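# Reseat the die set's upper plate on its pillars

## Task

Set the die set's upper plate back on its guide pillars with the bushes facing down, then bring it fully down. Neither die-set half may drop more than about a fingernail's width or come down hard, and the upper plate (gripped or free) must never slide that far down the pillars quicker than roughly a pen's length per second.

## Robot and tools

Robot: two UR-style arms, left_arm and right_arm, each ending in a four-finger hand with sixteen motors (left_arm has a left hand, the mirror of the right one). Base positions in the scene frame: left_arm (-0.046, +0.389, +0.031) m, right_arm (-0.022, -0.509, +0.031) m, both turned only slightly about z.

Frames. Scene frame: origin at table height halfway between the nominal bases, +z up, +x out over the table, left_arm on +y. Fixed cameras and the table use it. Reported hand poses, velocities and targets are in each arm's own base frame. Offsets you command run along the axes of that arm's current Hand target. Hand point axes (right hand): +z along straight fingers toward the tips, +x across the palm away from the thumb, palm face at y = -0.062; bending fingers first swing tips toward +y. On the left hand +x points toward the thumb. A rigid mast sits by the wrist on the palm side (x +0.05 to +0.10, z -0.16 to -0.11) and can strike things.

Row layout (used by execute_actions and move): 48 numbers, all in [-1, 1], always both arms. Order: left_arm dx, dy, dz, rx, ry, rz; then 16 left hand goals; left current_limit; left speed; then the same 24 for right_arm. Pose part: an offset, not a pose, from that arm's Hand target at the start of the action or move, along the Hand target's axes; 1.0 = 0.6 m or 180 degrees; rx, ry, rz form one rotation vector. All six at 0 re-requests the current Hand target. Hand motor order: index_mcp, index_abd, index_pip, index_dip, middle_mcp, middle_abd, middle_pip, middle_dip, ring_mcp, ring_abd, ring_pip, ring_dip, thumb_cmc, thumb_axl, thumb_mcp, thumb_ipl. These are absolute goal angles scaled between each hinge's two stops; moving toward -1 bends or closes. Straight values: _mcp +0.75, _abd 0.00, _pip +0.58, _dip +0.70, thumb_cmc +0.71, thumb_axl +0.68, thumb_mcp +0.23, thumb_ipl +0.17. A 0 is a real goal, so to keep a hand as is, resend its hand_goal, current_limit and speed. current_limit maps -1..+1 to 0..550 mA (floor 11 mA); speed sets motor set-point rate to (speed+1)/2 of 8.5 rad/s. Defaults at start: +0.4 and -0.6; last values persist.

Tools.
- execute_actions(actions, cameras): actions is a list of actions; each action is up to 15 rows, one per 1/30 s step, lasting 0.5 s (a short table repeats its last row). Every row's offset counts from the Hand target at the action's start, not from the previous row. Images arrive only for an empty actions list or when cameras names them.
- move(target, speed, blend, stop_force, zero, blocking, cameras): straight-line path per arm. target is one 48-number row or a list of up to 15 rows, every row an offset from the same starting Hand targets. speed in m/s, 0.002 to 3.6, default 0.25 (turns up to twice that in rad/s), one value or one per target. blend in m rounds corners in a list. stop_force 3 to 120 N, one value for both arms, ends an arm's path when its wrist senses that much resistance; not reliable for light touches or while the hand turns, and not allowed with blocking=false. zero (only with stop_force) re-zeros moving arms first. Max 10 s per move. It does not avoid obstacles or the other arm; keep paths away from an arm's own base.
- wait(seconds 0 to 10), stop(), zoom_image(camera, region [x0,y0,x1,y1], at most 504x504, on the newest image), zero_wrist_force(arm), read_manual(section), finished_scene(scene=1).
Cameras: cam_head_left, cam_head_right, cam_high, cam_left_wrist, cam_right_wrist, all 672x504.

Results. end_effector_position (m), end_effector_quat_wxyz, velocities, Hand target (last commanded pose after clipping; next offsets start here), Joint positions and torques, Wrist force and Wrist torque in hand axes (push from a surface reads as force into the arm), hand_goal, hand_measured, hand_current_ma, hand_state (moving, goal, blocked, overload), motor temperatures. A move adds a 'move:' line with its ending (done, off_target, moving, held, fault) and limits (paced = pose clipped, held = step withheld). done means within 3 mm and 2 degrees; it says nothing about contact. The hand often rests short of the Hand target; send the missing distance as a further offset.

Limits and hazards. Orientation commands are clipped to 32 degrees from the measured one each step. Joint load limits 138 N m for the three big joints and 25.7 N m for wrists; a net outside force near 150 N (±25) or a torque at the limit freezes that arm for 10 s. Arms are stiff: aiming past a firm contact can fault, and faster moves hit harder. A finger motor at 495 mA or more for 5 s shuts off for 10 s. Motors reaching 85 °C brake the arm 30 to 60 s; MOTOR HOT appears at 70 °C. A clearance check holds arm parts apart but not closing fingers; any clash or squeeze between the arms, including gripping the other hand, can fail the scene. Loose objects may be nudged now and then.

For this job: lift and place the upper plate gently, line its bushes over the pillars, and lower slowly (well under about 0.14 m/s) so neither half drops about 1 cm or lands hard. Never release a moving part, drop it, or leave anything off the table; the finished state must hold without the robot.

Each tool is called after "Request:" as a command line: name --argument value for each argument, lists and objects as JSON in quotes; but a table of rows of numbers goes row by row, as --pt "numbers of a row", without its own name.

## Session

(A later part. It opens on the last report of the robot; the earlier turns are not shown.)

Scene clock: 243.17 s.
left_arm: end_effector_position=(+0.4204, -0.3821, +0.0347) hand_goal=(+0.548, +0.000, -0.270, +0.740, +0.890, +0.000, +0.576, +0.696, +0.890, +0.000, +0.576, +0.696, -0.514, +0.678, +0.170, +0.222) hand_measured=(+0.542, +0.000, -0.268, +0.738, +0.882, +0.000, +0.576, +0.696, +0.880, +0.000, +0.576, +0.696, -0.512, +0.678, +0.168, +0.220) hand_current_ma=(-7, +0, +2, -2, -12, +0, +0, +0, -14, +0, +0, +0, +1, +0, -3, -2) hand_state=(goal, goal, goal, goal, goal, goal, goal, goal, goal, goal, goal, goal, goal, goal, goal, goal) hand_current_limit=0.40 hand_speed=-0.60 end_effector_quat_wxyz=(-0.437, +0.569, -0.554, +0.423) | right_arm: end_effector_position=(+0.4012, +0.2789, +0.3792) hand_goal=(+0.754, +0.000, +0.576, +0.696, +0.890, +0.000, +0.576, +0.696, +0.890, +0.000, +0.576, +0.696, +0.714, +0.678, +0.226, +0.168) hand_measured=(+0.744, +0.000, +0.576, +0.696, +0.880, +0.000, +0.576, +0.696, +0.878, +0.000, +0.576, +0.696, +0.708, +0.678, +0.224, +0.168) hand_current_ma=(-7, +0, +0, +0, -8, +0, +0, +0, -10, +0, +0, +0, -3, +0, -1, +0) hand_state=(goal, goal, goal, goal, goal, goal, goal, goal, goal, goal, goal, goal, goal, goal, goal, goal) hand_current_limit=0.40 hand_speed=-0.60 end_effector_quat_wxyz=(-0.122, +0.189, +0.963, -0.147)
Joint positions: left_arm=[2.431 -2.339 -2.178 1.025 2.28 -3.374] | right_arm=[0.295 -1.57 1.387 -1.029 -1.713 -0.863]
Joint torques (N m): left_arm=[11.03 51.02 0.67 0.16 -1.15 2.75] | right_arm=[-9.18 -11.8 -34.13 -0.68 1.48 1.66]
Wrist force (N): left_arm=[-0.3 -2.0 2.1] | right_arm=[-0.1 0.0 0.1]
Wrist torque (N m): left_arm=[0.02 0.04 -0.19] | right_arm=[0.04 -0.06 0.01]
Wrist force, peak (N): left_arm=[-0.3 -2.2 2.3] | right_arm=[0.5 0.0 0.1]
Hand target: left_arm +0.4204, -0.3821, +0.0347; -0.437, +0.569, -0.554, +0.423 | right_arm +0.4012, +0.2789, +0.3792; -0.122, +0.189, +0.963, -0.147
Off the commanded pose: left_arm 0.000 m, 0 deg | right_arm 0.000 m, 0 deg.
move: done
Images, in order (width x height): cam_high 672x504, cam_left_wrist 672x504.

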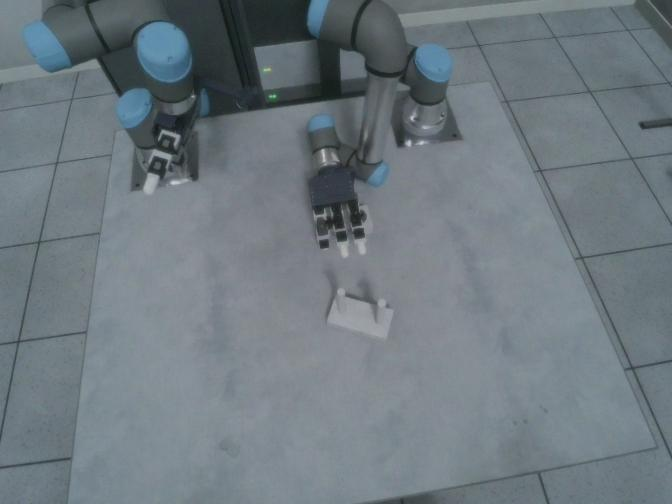

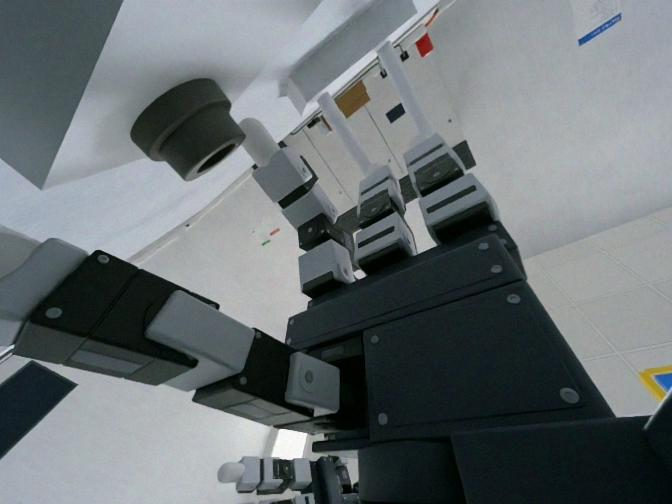

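Request:
move --target '[0.0002,0.0282,0.0128,0,0,0, 0.548,0,-0.27,0.739,0.89,0,0.576,0.696,0.89,0,0.576,0.696,-0.514,0.677,0.169,0.222,0.4,-0.6, 0,0,0,0,0,0, 0.754,0,0.576,0.696,0.89,0,0.576,0.696,0.89,0,0.576,0.696,0.714,0.678,0.226,0.168,0.4,-0.6]' --speed 0.03 --stop_force 6 --cameras '["cam_left_wrist"]'

Request:
move --target '[0,0,0,0,0,0, 0.342,0,-0.27,0.739,0.89,0,0.576,0.696,0.89,0,0.576,0.696,-0.514,0.677,0.0,0.222,0.2,-0.9, 0,0,0,0,0,0, 0.754,0,0.576,0.696,0.89,0,0.576,0.696,0.89,0,0.576,0.696,0.714,0.678,0.226,0.168,0.4,-0.6]' --speed 0.03 --cameras '["cam_left_wrist","cam_high"]'

Request:
zoom_image --camera "cam_left_wrist" --region '[0, 0, 340, 400]'

Request:
zoom_image --camera "cam_high" --region '[290, 170, 410, 270]'

Scene clock: 261.03 s.
left_arm: end_effector_position=(+0.4234, -0.3821, +0.0163) hand_goal=(+0.548, +0.000, -0.270, +0.740, +0.890, +0.000, +0.576, +0.696, +0.890, +0.000, +0.576, +0.696, -0.514, +0.678, +0.170, +0.222) hand_measured=(+0.542, +0.000, -0.268, +0.738, +0.882, +0.000, +0.576, +0.696, +0.880, +0.000, +0.576, +0.696, -0.512, +0.678, +0.168, +0.220) hand_current_ma=(-7, +0, +2, -2, -12, +0, +0, +0, -14, +0, +0, +0, +1, +0, -3, -2) hand_state=(goal, goal, goal, goal, goal, goal, goal, goal, goal, goal, goal, goal, goal, goal, goal, goal) hand_current_limit=0.40 hand_speed=-0.60 end_effector_quat_wxyz=(-0.437, +0.569, -0.554, +0.423) | right_arm: end_effector_position=(+0.4012, +0.2789, +0.3792) hand_goal=(+0.754, +0.000, +0.576, +0.696, +0.890, +0.000, +0.576, +0.696, +0.890, +0.000, +0.576, +0.696, +0.714, +0.678, +0.226, +0.168) hand_measured=(+0.744, +0.000, +0.576, +0.696, +0.880, +0.000, +0.576, +0.696, +0.878, +0.000, +0.576, +0.696, +0.708, +0.678, +0.224, +0.168) hand_current_ma=(-7, +0, +0, +0, -8, +0, +0, +0, -10, +0, +0, +0, -3, +0, -1, +0) hand_state=(goal, goal, goal, goal, goal, goal, goal, goal, goal, goal, goal, goal, goal, goal, goal, goal) hand_current_limit=0.40 hand_speed=-0.60 end_effector_quat_wxyz=(-0.122, +0.189, +0.963, -0.147)
Joint positions: left_arm=[2.436 -2.392 -2.162 1.062 2.275 -3.371] | right_arm=[0.295 -1.57 1.387 -1.029 -1.713 -0.863]
Joint torques (N m): left_arm=[-7.98 51.64 0.65 0.18 1.65 1.32] | right_arm=[-9.56 -11.5 -34.44 -0.77 1.47 1.59]
Wrist force (N): left_arm=[-0.2 -1.9 2.0] | right_arm=[-0.1 -0.1 -0.2]
Wrist torque (N m): left_arm=[0.03 0.03 -0.27] | right_arm=[0.05 -0.05 0.00]
Wrist force, peak (N): left_arm=[-0.2 -2.6 1.8] | right_arm=[-0.1 0.4 -0.1]
Hand target: left_arm +0.4234, -0.3821, +0.0163; -0.437, +0.569, -0.554, +0.423 | right_arm +0.4012, +0.2789, +0.3792; -0.122, +0.189, +0.963, -0.147
Off the commanded pose: left_arm 0.000 m, 0 deg | right_arm 0.000 m, 0 deg.
move: done
Images, in order (width x height): cam_left_wrist 672x504.

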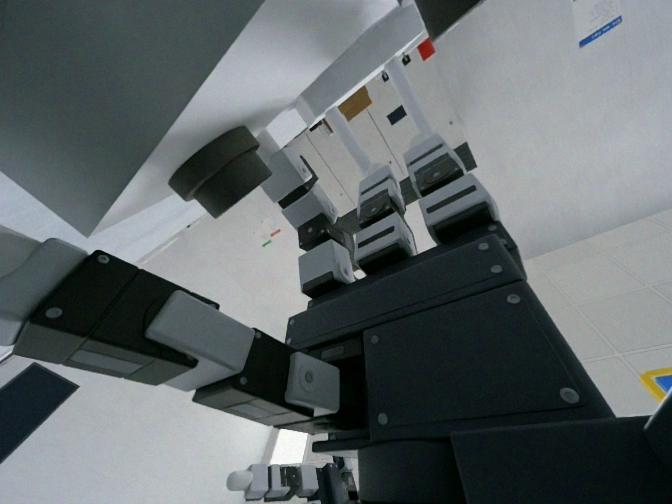

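Scene clock: 261.90 s.
left_arm: end_effector_position=(+0.4234, -0.3821, +0.0163) hand_goal=(+0.342, +0.000, -0.270, +0.740, +0.890, +0.000, +0.576, +0.696, +0.890, +0.000, +0.576, +0.696, -0.514, +0.678, +0.000, +0.222) hand_measured=(+0.340, +0.000, -0.268, +0.738, +0.882, +0.000, +0.576, +0.696, +0.880, +0.000, +0.576, +0.696, -0.512, +0.678, +0.038, +0.226) hand_current_ma=(-3, +0, +2, -2, -12, +0, +0, +0, -14, +0, +0, +0, +1, +0, +118, +6) hand_state=(goal, goal, goal, goal, goal, goal, goal, goal, goal, goal, goal, goal, goal, goal, blocked, goal) hand_current_limit=0.20 hand_speed=-0.90 end_effector_quat_wxyz=(-0.437, +0.569, -0.554, +0.423) | right_arm: end_effector_position=(+0.4012, +0.2789, +0.3792) hand_goal=(+0.754, +0.000, +0.576, +0.696, +0.890, +0.000, +0.576, +0.696, +0.890, +0.000, +0.576, +0.696, +0.714, +0.678, +0.226, +0.168) hand_measured=(+0.744, +0.000, +0.576, +0.696, +0.880, +0.000, +0.576, +0.696, +0.878, +0.000, +0.576, +0.696, +0.708, +0.678, +0.224, +0.168) hand_current_ma=(-7, +0, +0, +0, -8, +0, +0, +0, -10, +0, +0, +0, -3, +0, -1, +0) hand_state=(goal, goal, goal, goal, goal, goal, goal, goal, goal, goal, goal, goal, goal, goal, goal, goal) hand_current_limit=0.40 hand_speed=-0.60 end_effector_quat_wxyz=(-0.122, +0.189, +0.963, -0.147)
Joint positions: left_arm=[2.436 -2.392 -2.162 1.062 2.276 -3.371] | right_arm=[0.295 -1.57 1.387 -1.029 -1.713 -0.863]
Joint torques (N m): left_arm=[-10.7 51 0.91 0.16 1.93 -0.62] | right_arm=[-9.57 -11.29 -33.96 -0.65 1.6 1.57]
Wrist force (N): left_arm=[-0.3 -1.1 0.8] | right_arm=[0.0 0.2 0.0]
Wrist torque (N m): left_arm=[0.05 0.07 -0.29] | right_arm=[0.06 -0.07 0.02]
Wrist force, peak (N): left_arm=[-0.2 -1.8 2.4] | right_arm=[0.2 0.1 0.3]
Hand target: left_arm +0.4234, -0.3821, +0.0163; -0.437, +0.569, -0.554, +0.423 | right_arm +0.4012, +0.2789, +0.3792; -0.122, +0.189, +0.963, -0.147
Off the commanded pose: left_arm 0.000 m, 0 deg | right_arm 0.000 m, 0 deg.
move: done
Images, in order (width x height): cam_high 672x504, cam_left_wrist 672x504.

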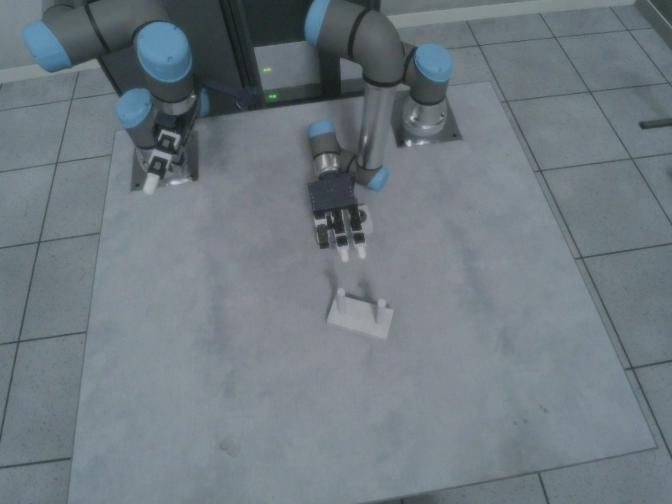

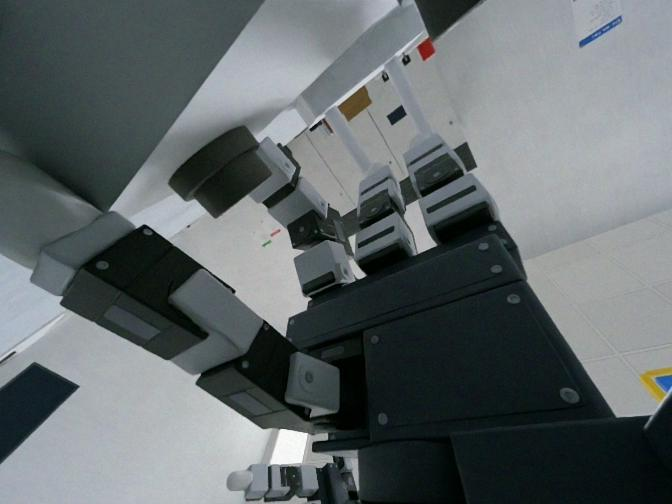

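Scaled by 1.260 from the camera's 672x504 image, which has a finer 960x720 frame.

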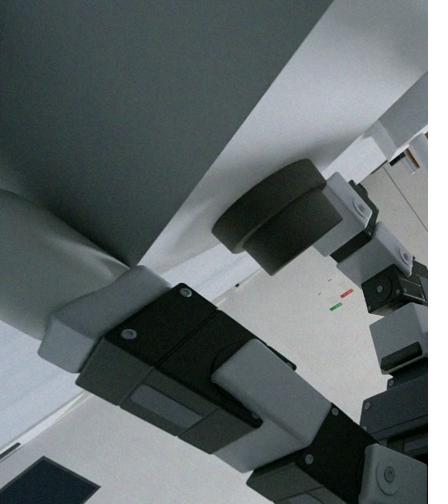

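Scaled by 4.200 from the camera's 672x504 image, which has a finer 960x720 frame.

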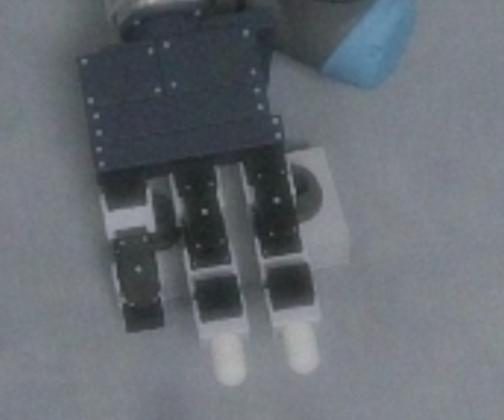

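Request:
move --target '[0,0,0,0,0,0, 0.28,0,-0.29,0.70,0.89,0,0.576,0.696,0.89,0,0.576,0.696,-0.514,0.677,-0.03,0.19,0.2,-0.9, 0,0,0,0,0,0, 0.754,0,0.576,0.696,0.89,0,0.576,0.696,0.89,0,0.576,0.696,0.714,0.678,0.226,0.168,0.4,-0.6]' --speed 0.03 --cameras '["cam_left_wrist"]'

Scene clock: 265.43 s.
left_arm: end_effector_position=(+0.4234, -0.3821, +0.0163) hand_goal=(+0.280, +0.000, -0.290, +0.700, +0.890, +0.000, +0.576, +0.696, +0.890, +0.000, +0.576, +0.696, -0.514, +0.678, -0.030, +0.190) hand_measured=(+0.328, +0.000, -0.272, +0.726, +0.882, +0.000, +0.576, +0.696, +0.880, +0.000, +0.576, +0.696, -0.512, +0.678, +0.036, +0.220) hand_current_ma=(+127, +0, +32, +50, -12, +0, +0, +0, -14, +0, +0, +0, +1, +0, +255, +92) hand_state=(blocked, goal, goal, blocked, goal, goal, goal, goal, goal, goal, goal, goal, goal, goal, blocked, blocked) hand_current_limit=0.20 hand_speed=-0.90 end_effector_quat_wxyz=(-0.437, +0.569, -0.554, +0.423) | right_arm: end_effector_position=(+0.4012, +0.2789, +0.3792) hand_goal=(+0.754, +0.000, +0.576, +0.696, +0.890, +0.000, +0.576, +0.696, +0.890, +0.000, +0.576, +0.696, +0.714, +0.678, +0.226, +0.168) hand_measured=(+0.744, +0.000, +0.576, +0.696, +0.880, +0.000, +0.576, +0.696, +0.878, +0.000, +0.576, +0.696, +0.708, +0.678, +0.224, +0.168) hand_current_ma=(-7, +0, +0, +0, -8, +0, +0, +0, -10, +0, +0, +0, -3, +0, -1, +0) hand_state=(goal, goal, goal, goal, goal, goal, goal, goal, goal, goal, goal, goal, goal, goal, goal, goal) hand_current_limit=0.40 hand_speed=-0.60 end_effector_quat_wxyz=(-0.122, +0.189, +0.963, -0.147)
Joint positions: left_arm=[2.436 -2.392 -2.162 1.062 2.276 -3.372] | right_arm=[0.295 -1.57 1.387 -1.029 -1.713 -0.863]
Joint torques (N m): left_arm=[-9.72 51.05 8.04 1.56 1.93 -2.05] | right_arm=[-8.09 -12.02 -33.81 -0.71 1.5 1.62]
Wrist force (N): left_arm=[0.1 -1.5 -0.1] | right_arm=[0.3 0.0 0.0]
Wrist torque (N m): left_arm=[0.11 0.04 -0.25] | right_arm=[0.04 -0.11 0.04]
Wrist force, peak (N): left_arm=[-0.2 -2.4 0.2] | right_arm=[0.2 0.3 0.1]
Hand target: left_arm +0.4234, -0.3821, +0.0163; -0.437, +0.569, -0.554, +0.423 | right_arm +0.4012, +0.2789, +0.3792; -0.122, +0.189, +0.963, -0.147
Off the commanded pose: left_arm 0.000 m, 0 deg | right_arm 0.000 m, 0 deg.
move: done
Images, in order (width x height): cam_left_wrist 672x504.

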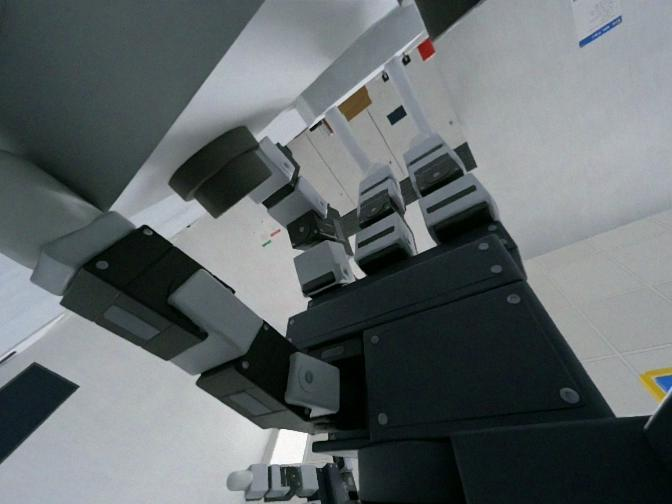

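Request:
move --target '[0,0,0,0,0,0, 0.17,0,-0.38,0.66,0.89,0,0.576,0.696,0.89,0,0.576,0.696,-0.514,0.677,-0.07,0.14,0.75,-0.9, 0,0,0,0,0,0, 0.754,0,0.576,0.696,0.89,0,0.576,0.696,0.89,0,0.576,0.696,0.714,0.678,0.226,0.168,0.4,-0.6]' --speed 0.03 --cameras '["cam_left_wrist"]'

Scene clock: 270.77 s.
left_arm: end_effector_position=(+0.4234, -0.3821, +0.0163) hand_goal=(+0.170, +0.000, -0.380, +0.660, +0.890, +0.000, +0.576, +0.696, +0.890, +0.000, +0.576, +0.696, -0.514, +0.678, -0.070, +0.140) hand_measured=(+0.328, -0.002, -0.272, +0.716, +0.882, +0.000, +0.576, +0.696, +0.880, +0.000, +0.576, +0.696, -0.512, +0.678, +0.036, +0.198) hand_current_ma=(+481, -1, +355, +148, -12, +0, +0, +0, -14, +0, +0, +0, +2, +0, +481, +231) hand_state=(blocked, goal, blocked, blocked, goal, goal, goal, goal, goal, goal, goal, goal, goal, goal, blocked, blocked) hand_current_limit=0.75 hand_speed=-0.90 end_effector_quat_wxyz=(-0.437, +0.569, -0.554, +0.423) | right_arm: end_effector_position=(+0.4012, +0.2789, +0.3792) hand_goal=(+0.754, +0.000, +0.576, +0.696, +0.890, +0.000, +0.576, +0.696, +0.890, +0.000, +0.576, +0.696, +0.714, +0.678, +0.226, +0.168) hand_measured=(+0.744, +0.000, +0.576, +0.696, +0.880, +0.000, +0.576, +0.696, +0.878, +0.000, +0.576, +0.696, +0.708, +0.678, +0.224, +0.168) hand_current_ma=(-7, +0, +0, +0, -8, +0, +0, +0, -10, +0, +0, +0, -3, +0, -1, +0) hand_state=(goal, goal, goal, goal, goal, goal, goal, goal, goal, goal, goal, goal, goal, goal, goal, goal) hand_current_limit=0.40 hand_speed=-0.60 end_effector_quat_wxyz=(-0.122, +0.189, +0.963, -0.147)
Joint positions: left_arm=[2.436 -2.392 -2.162 1.062 2.276 -3.372] | right_arm=[0.295 -1.57 1.387 -1.029 -1.713 -0.863]
Joint torques (N m): left_arm=[-7.18 51.18 9.6 2.38 2 -2.06] | right_arm=[-8.84 -10.7 -33.54 -0.73 1.53 1.58]
Wrist force (N): left_arm=[-0.4 3.5 2.3] | right_arm=[0.1 0.1 0.0]
Wrist torque (N m): left_arm=[0.40 0.02 -0.23] | right_arm=[0.06 -0.09 0.03]
Wrist force, peak (N): left_arm=[-0.4 3.5 2.3] | right_arm=[0.4 0.0 -0.1]
Hand target: left_arm +0.4234, -0.3821, +0.0163; -0.437, +0.569, -0.554, +0.423 | right_arm +0.4012, +0.2789, +0.3792; -0.122, +0.189, +0.963, -0.147
Off the commanded pose: left_arm 0.000 m, 0 deg | right_arm 0.000 m, 0 deg.
move: done
Images, in order (width x height): cam_left_wrist 672x504.

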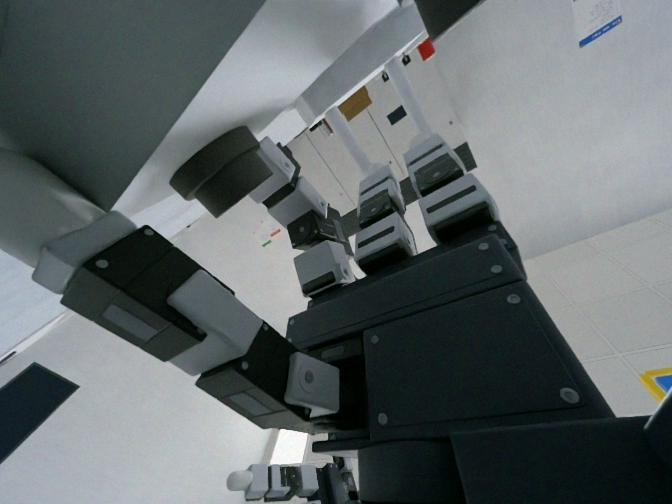

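Request:
move --target '[0,-0.0161,-0.0044,0,0,0, 0.17,0,-0.38,0.66,0.89,0,0.576,0.696,0.89,0,0.576,0.696,-0.514,0.677,-0.07,0.14,0.75,-0.9, 0,0,0,0,0,0, 0.754,0,0.576,0.696,0.89,0,0.576,0.696,0.89,0,0.576,0.696,0.714,0.678,0.226,0.168,0.4,-0.6]' --speed 0.02 --cameras '["cam_left_wrist","cam_high"]'

Request:
zoom_image --camera "cam_high" --region '[290, 170, 410, 270]'

Scene clock: 273.83 s.
left_arm: end_effector_position=(+0.4234, -0.3821, +0.0264) hand_goal=(+0.170, +0.000, -0.380, +0.660, +0.890, +0.000, +0.576, +0.696, +0.890, +0.000, +0.576, +0.696, -0.514, +0.678, -0.070, +0.140) hand_measured=(+0.328, -0.002, -0.272, +0.716, +0.882, +0.000, +0.576, +0.696, +0.880, +0.000, +0.576, +0.696, -0.512, +0.678, +0.036, +0.194) hand_current_ma=(+481, -2, +355, +148, -12, +0, +0, +0, -14, +0, +0, +0, +1, +0, +481, +209) hand_state=(blocked, goal, blocked, blocked, goal, goal, goal, goal, goal, goal, goal, goal, goal, goal, blocked, blocked) hand_current_limit=0.75 hand_speed=-0.90 end_effector_quat_wxyz=(-0.437, +0.569, -0.554, +0.423) | right_arm: end_effector_position=(+0.4012, +0.2789, +0.3792) hand_goal=(+0.754, +0.000, +0.576, +0.696, +0.890, +0.000, +0.576, +0.696, +0.890, +0.000, +0.576, +0.696, +0.714, +0.678, +0.226, +0.168) hand_measured=(+0.744, +0.000, +0.576, +0.696, +0.880, +0.000, +0.576, +0.696, +0.878, +0.000, +0.576, +0.696, +0.708, +0.678, +0.224, +0.168) hand_current_ma=(-7, +0, +0, +0, -8, +0, +0, +0, -10, +0, +0, +0, -3, +0, -1, +0) hand_state=(goal, goal, goal, goal, goal, goal, goal, goal, goal, goal, goal, goal, goal, goal, goal, goal) hand_current_limit=0.40 hand_speed=-0.60 end_effector_quat_wxyz=(-0.122, +0.189, +0.963, -0.147)
Joint positions: left_arm=[2.436 -2.364 -2.169 1.04 2.276 -3.372] | right_arm=[0.295 -1.57 1.387 -1.029 -1.713 -0.863]
Joint torques (N m): left_arm=[-12.3 30.86 9.61 5.51 1.91 -2.09] | right_arm=[-8.78 -11.76 -33.32 -0.75 1.61 1.71]
Wrist force (N): left_arm=[0.0 2.4 4.0] | right_arm=[0.2 0.0 -0.1]
Wrist torque (N m): left_arm=[0.21 -0.04 -0.19] | right_arm=[0.05 -0.09 0.03]
Wrist force, peak (N): left_arm=[-0.3 5.2 3.2] | right_arm=[0.4 0.2 -0.1]
Hand target: left_arm +0.4234, -0.3821, +0.0264; -0.437, +0.569, -0.554, +0.423 | right_arm +0.4012, +0.2789, +0.3792; -0.122, +0.189, +0.963, -0.147
Off the commanded pose: left_arm 0.000 m, 0 deg | right_arm 0.000 m, 0 deg.
move: done
Images, in order (width x height): cam_high 672x504, cam_left_wrist 672x504.

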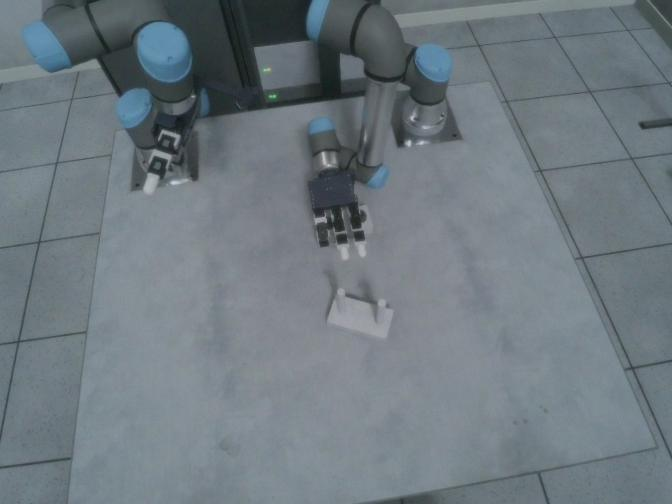

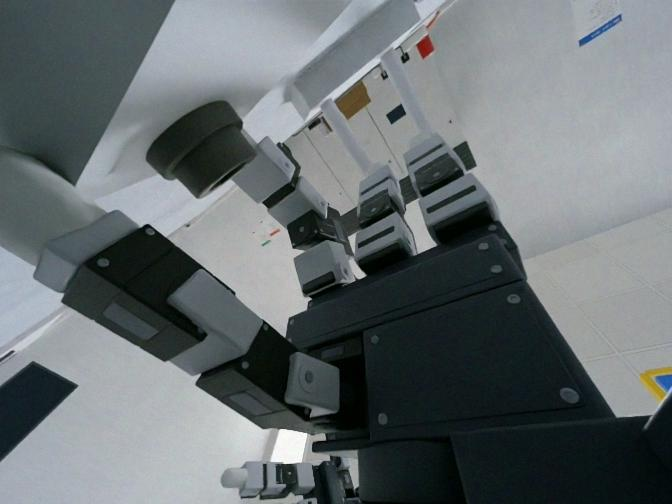

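Scaled by 4.200 from the camera's 672x504 image, which has a finer 960x720 frame.

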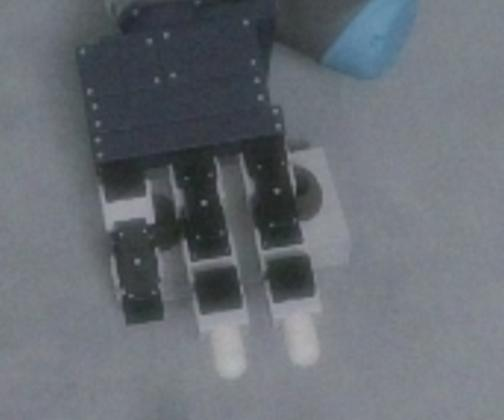

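Request:
zoom_image --camera "cam_left_wrist" --region '[0, 0, 340, 400]'

Request:
zoom_image --camera "cam_high" --region '[310, 190, 390, 260]'

Scaled by 1.260 from the camera's 672x504 image, which has a finer 960x720 frame.

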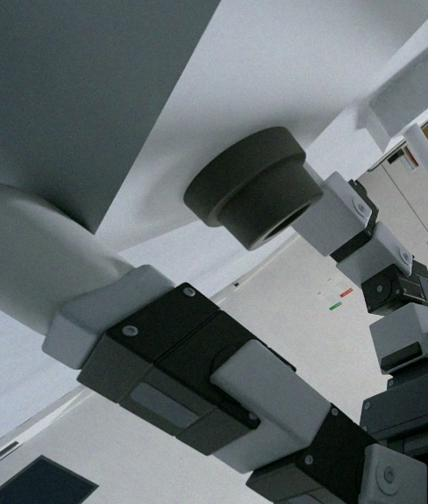

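Scaled by 6.300 from the camera's 672x504 image, which has a finer 960x720 frame.

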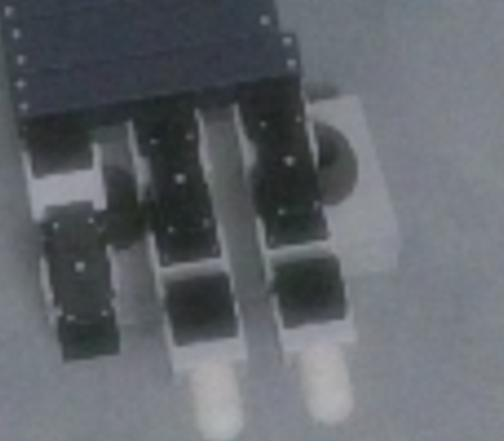

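Request:
move --target '[0,0,0,0,0,0, 0.5,0,-0.27,0.739,0.89,0,0.576,0.696,0.89,0,0.576,0.696,-0.514,0.677,0.12,0.222,0.4,-0.9, 0,0,0,0,0,0, 0.754,0,0.576,0.696,0.89,0,0.576,0.696,0.89,0,0.576,0.696,0.714,0.678,0.226,0.168,0.4,-0.6]' --speed 0.03

Request:
move --pt "-0.0008 -0.2795 -0.0756 0 0 0 0.5 0 -0.27 0.739 0.89 0 0.576 0.696 0.89 0 0.576 0.696 -0.514 0.677 0.12 0.222 0.4 -0.6 0 0 0 0 0 0 0.754 0 0.576 0.696 0.89 0 0.576 0.696 0.89 0 0.576 0.696 0.714 0.678 0.226 0.168 0.4 -0.6" --pt "-0.3372 -0.5022 -0.0798 -0.0206 0.4777 0.1503 0.5 0 -0.27 0.739 0.89 0 0.576 0.696 0.89 0 0.576 0.696 -0.514 0.677 0.12 0.222 0.4 -0.6 0 0 0 0 0 0 0.754 0 0.576 0.696 0.89 0 0.576 0.696 0.89 0 0.576 0.696 0.714 0.678 0.226 0.168 0.4 -0.6" --speed 0.3 --blend '[0.03,0]' --cameras '["all"]'

Request:
zoom_image --camera "cam_high" --region '[290, 190, 410, 350]'

Scene clock: 420.93 s.
left_arm: end_effector_position=(+0.4234, -0.3821, +0.0264) hand_goal=(+0.500, +0.000, -0.270, +0.740, +0.890, +0.000, +0.576, +0.696, +0.890, +0.000, +0.576, +0.696, -0.514, +0.678, +0.120, +0.222) hand_measured=(+0.486, -0.002, -0.268, +0.742, +0.882, +0.000, +0.576, +0.696, +0.880, +0.000, +0.576, +0.696, -0.512, +0.678, +0.116, +0.220) hand_current_ma=(-25, -2, +2, +2, -12, +0, +0, +0, -14, +0, +0, +0, +1, +0, -4, -2) hand_state=(goal, goal, goal, goal, goal, goal, goal, goal, goal, goal, goal, goal, goal, goal, goal, goal) hand_current_limit=0.40 hand_speed=-0.90 end_effector_quat_wxyz=(-0.437, +0.569, -0.554, +0.423) | right_arm: end_effector_position=(+0.4012, +0.2789, +0.3792) hand_goal=(+0.754, +0.000, +0.576, +0.696, +0.890, +0.000, +0.576, +0.696, +0.890, +0.000, +0.576, +0.696, +0.714, +0.678, +0.226, +0.168) hand_measured=(+0.744, +0.000, +0.576, +0.696, +0.880, +0.000, +0.576, +0.696, +0.878, +0.000, +0.576, +0.696, +0.708, +0.678, +0.224, +0.168) hand_current_ma=(-7, +0, +0, +0, -8, +0, +0, +0, -10, +0, +0, +0, -3, +0, -1, +0) hand_state=(goal, goal, goal, goal, goal, goal, goal, goal, goal, goal, goal, goal, goal, goal, goal, goal) hand_current_limit=0.40 hand_speed=-0.60 end_effector_quat_wxyz=(-0.122, +0.189, +0.963, -0.147)
Joint positions: left_arm=[2.436 -2.364 -2.169 1.041 2.276 -3.372] | right_arm=[0.295 -1.57 1.387 -1.029 -1.713 -0.863]
Joint torques (N m): left_arm=[-10.4 30.63 7.89 3.1 0.36 -2.23] | right_arm=[-8.1 -11.59 -33.53 -0.98 1.54 1.67]
Wrist force (N): left_arm=[-0.1 -2.0 2.2] | right_arm=[0.2 0.1 0.0]
Wrist torque (N m): left_arm=[0.01 0.02 -0.27] | right_arm=[0.05 -0.09 0.04]
Wrist force, peak (N): left_arm=[-0.5 -4.5 1.7] | right_arm=[0.4 0.0 -0.3]
Hand target: left_arm +0.4234, -0.3821, +0.0264; -0.437, +0.569, -0.554, +0.423 | right_arm +0.4012, +0.2789, +0.3792; -0.122, +0.189, +0.963, -0.147
Off the commanded pose: left_arm 0.000 m, 0 deg | right_arm 0.000 m, 0 deg.
move: done

Scene clock: 424.77 s.
left_arm: end_effector_position=(+0.4500, -0.1796, +0.3302) hand_goal=(+0.500, +0.000, -0.270, +0.740, +0.890, +0.000, +0.576, +0.696, +0.890, +0.000, +0.576, +0.696, -0.514, +0.678, +0.120, +0.222) hand_measured=(+0.488, -0.002, -0.268, +0.742, +0.882, +0.000, +0.576, +0.696, +0.880, +0.000, +0.576, +0.696, -0.512, +0.678, +0.118, +0.220) hand_current_ma=(-20, -2, +2, +2, -12, +0, +0, +0, -14, +0, +0, +0, +1, +0, -4, -2) hand_state=(goal, goal, goal, goal, goal, goal, goal, goal, goal, goal, goal, goal, goal, goal, goal, goal) hand_current_limit=0.40 hand_speed=-0.60 end_effector_quat_wxyz=(+0.007, -0.012, +0.819, -0.574) end_effector_velocity=(+0.000, +0.001, +0.000) end_effector_angular_velocity=(-0.001, +0.000, +0.001) | right_arm: end_effector_position=(+0.4012, +0.2789, +0.3792) hand_goal=(+0.754, +0.000, +0.576, +0.696, +0.890, +0.000, +0.576, +0.696, +0.890, +0.000, +0.576, +0.696, +0.714, +0.678, +0.226, +0.168) hand_measured=(+0.744, +0.000, +0.576, +0.696, +0.880, +0.000, +0.576, +0.696, +0.878, +0.000, +0.576, +0.696, +0.708, +0.678, +0.224, +0.168) hand_current_ma=(-7, +0, +0, +0, -8, +0, +0, +0, -10, +0, +0, +0, -3, +0, -1, +0) hand_state=(goal, goal, goal, goal, goal, goal, goal, goal, goal, goal, goal, goal, goal, goal, goal, goal) hand_current_limit=0.40 hand_speed=-0.60 end_effector_quat_wxyz=(-0.122, +0.189, +0.963, -0.147)
Joint positions: left_arm=[3.447 -1.52 -1.719 -2.121 0.442 -0.875] | right_arm=[0.295 -1.57 1.387 -1.029 -1.713 -0.863]
Joint velocities: left_arm=[0.002 0 0.001 -0.006 0 0.004] | right_arm=[within noise]
Joint torques (N m): left_arm=[-4.79 20.3 28.28 -0.58 -0.86 2.99] | right_arm=[-8.86 -11.41 -33.47 -0.82 1.36 1.65]
Wrist force (N): left_arm=[-0.2 -2.0 1.8] | right_arm=[0.2 0.1 -0.2]
Wrist torque (N m): left_arm=[0.07 0.03 -0.16] | right_arm=[0.08 -0.09 0.04]
Wrist force, peak (N): left_arm=[0.2 -3.5 1.5] | right_arm=[-0.1 -0.2 -0.4]
Hand target: left_arm +0.4500, -0.1796, +0.3302; +0.007, -0.011, +0.819, -0.574 | right_arm +0.4012, +0.2789, +0.3792; -0.122, +0.189, +0.963, -0.147
Off the commanded pose: left_arm 0.000 m, 0 deg | right_arm 0.000 m, 0 deg.
move: done

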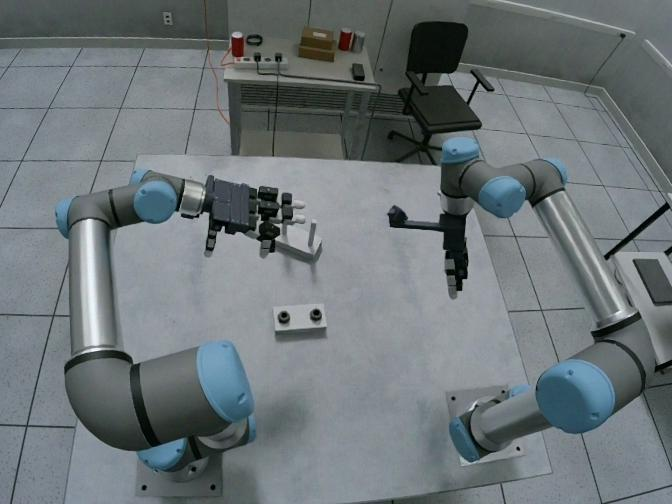

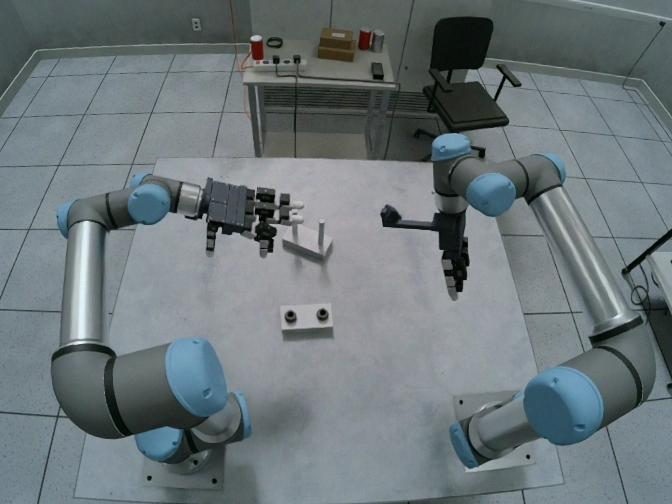

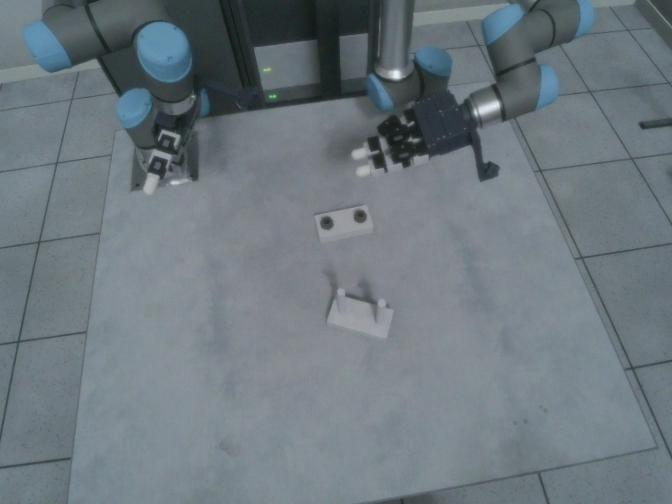

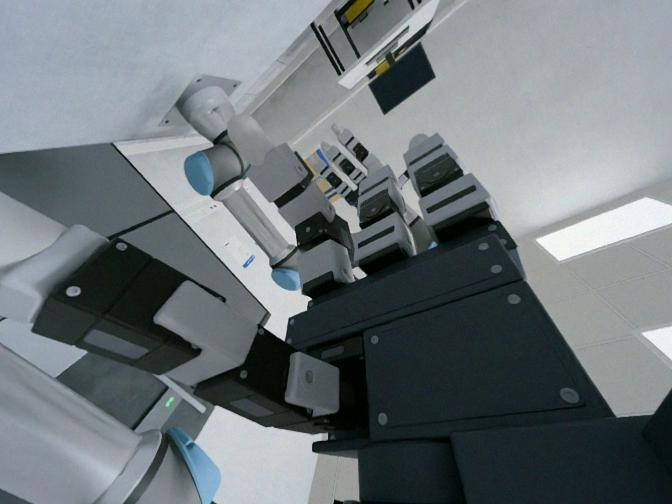

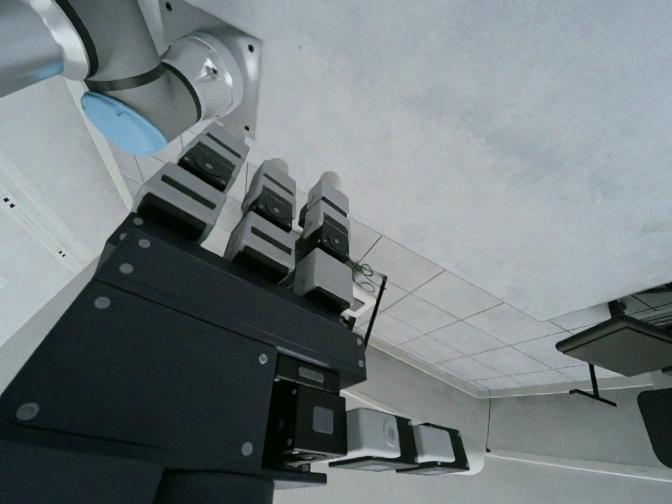

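Scaled by 3.150 from the camera's 672x504 image, which has a finer 960x720 frame.

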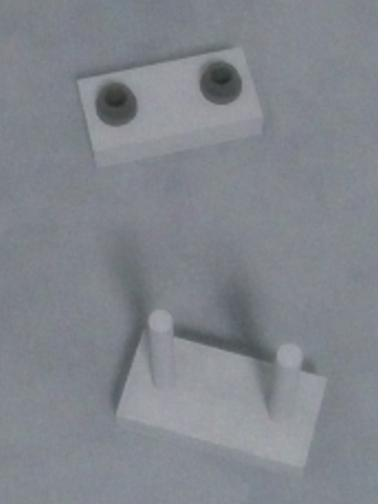

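Request:
move --pt "0 0 0 0 0 0.5 0.75 0 -0.8 -0.3 1 0 1 1 0.75 0 -0.8 -0.3 0.714 0.678 0.226 0.168 0.6 -0.6 -0.011 0.2158 0.112 -0.4762 0.006 -0.1591 0.75 0 -0.8 -0.3 1 0 1 1 0.75 0 -0.8 -0.3 0.714 0.678 0.226 0.168 0.6 -0.6" --pt "0 0 0 0 0 1.0 0.75 0 -0.8 -0.3 1 0 1 1 0.75 0 -0.8 -0.3 0.714 0.678 0.226 0.168 0.6 -0.6 -0.011 0.2158 0.112 -0.4762 0.006 -0.1591 0.75 0 -0.8 -0.3 1 0 1 1 0.75 0 -0.8 -0.3 0.714 0.678 0.226 0.168 0.6 -0.6" --speed 0.5 --blend '[0.02,0]' --cameras '["all"]'

Scene clock: 440.00 s.
left_arm: end_effector_position=(+0.4500, -0.1797, +0.3302) hand_goal=(+0.750, +0.000, -0.800, -0.300, +1.000, +0.000, +1.000, +1.000, +0.750, +0.000, -0.800, -0.300, +0.714, +0.678, +0.226, +0.168) hand_measured=(+0.754, -0.002, -0.796, -0.298, +1.000, +0.000, +0.998, +0.998, +0.754, +0.000, -0.796, -0.298, +0.720, +0.678, +0.222, +0.170) hand_current_ma=(+5, -1, +4, +2, +0, +0, -1, -2, +6, +0, +4, +2, +8, +0, -7, +1) hand_state=(goal, goal, goal, goal, goal, goal, goal, goal, goal, goal, goal, goal, goal, goal, goal, goal) hand_current_limit=0.60 hand_speed=-0.60 end_effector_quat_wxyz=(+0.574, +0.819, +0.012, +0.007) | right_arm: end_effector_position=(+0.4300, +0.3751, +0.2732) hand_goal=(+0.750, +0.000, -0.800, -0.300, +1.000, +0.000, +1.000, +1.000, +0.750, +0.000, -0.800, -0.300, +0.714, +0.678, +0.226, +0.168) hand_measured=(+0.754, +0.000, -0.796, -0.298, +1.000, +0.000, +0.998, +0.998, +0.756, +0.000, -0.796, -0.298, +0.720, +0.678, +0.224, +0.168) hand_current_ma=(+2, +0, +2, +1, +0, +0, -1, -1, +3, +0, +2, +1, +3, +0, -1, +0) hand_state=(goal, goal, goal, goal, goal, goal, goal, goal, goal, goal, goal, goal, goal, goal, goal, goal) hand_current_limit=0.60 hand_speed=-0.60 end_effector_quat_wxyz=(+0.000, +0.000, +0.819, +0.574)
Joint positions: left_arm=[3.612 -1.554 -2.072 -1.955 0.557 2.518] | right_arm=[-0.008 -1.418 2.324 -2.455 -0.348 -1.594]
Joint torques (N m): left_arm=[11.74 30.92 13.68 1.82 0.45 2.5] | right_arm=[-10 -17.37 -27.68 -1.16 2.75 -1.3]
Wrist force (N): left_arm=[0.2 2.3 2.4] | right_arm=[-2.5 0.6 -0.2]
Wrist torque (N m): left_arm=[-0.53 -0.13 0.35] | right_arm=[-0.09 0.17 -0.22]
Wrist force, peak (N): left_arm=[-2.7 0.5 3.1] | right_arm=[-2.7 0.9 -0.4]
Hand target: left_arm +0.4500, -0.1796, +0.3302; +0.574, +0.819, +0.011, +0.007 | right_arm +0.4300, +0.3751, +0.2732; +0.000, +0.000, +0.819, +0.574
Off the commanded pose: left_arm 0.000 m, 0 deg | right_arm 0.000 m, 0 deg.
move: done; blend cut to 0 m at target 1

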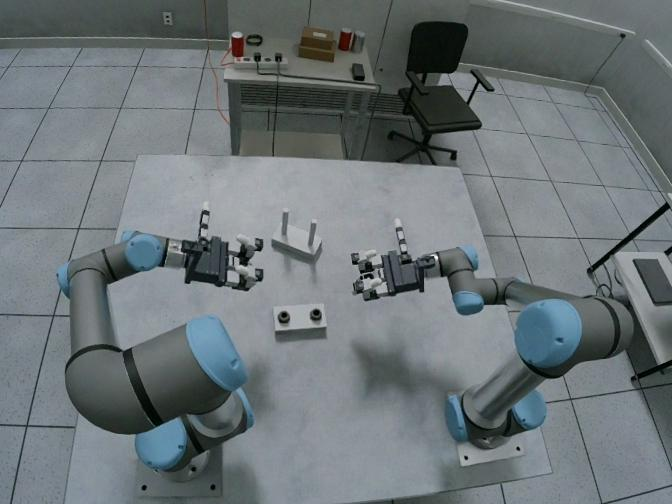

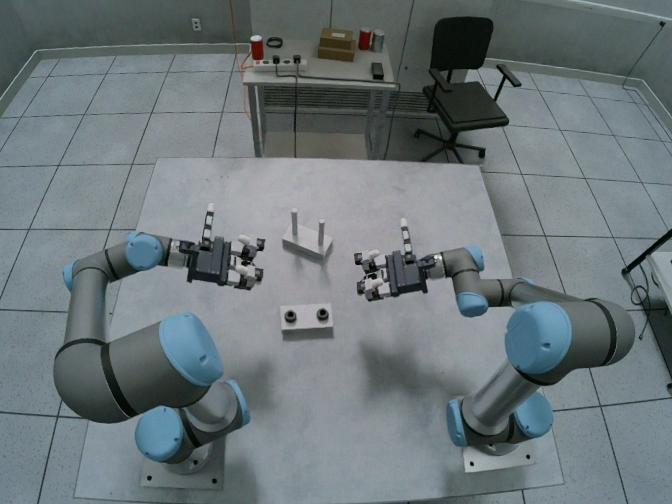

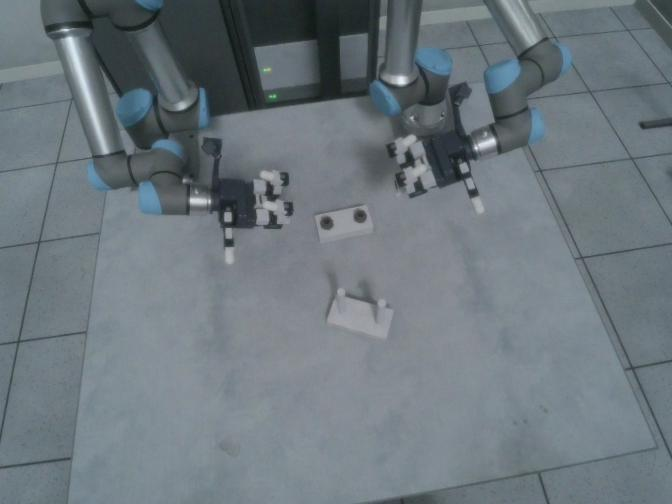

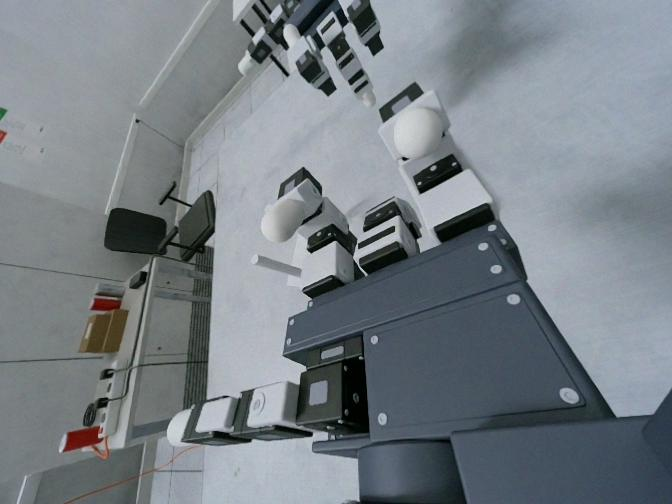

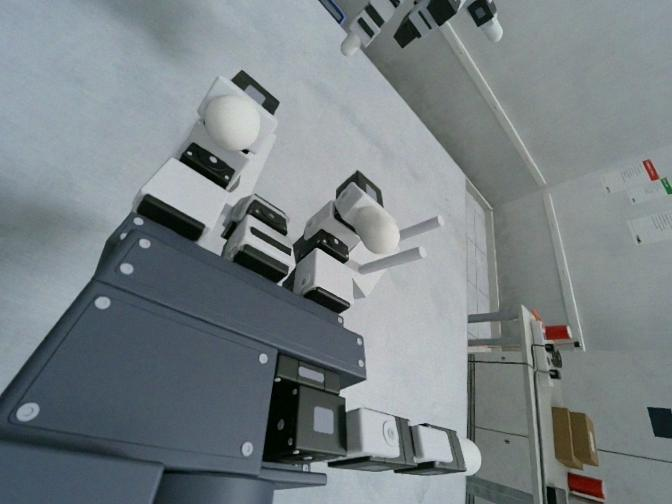

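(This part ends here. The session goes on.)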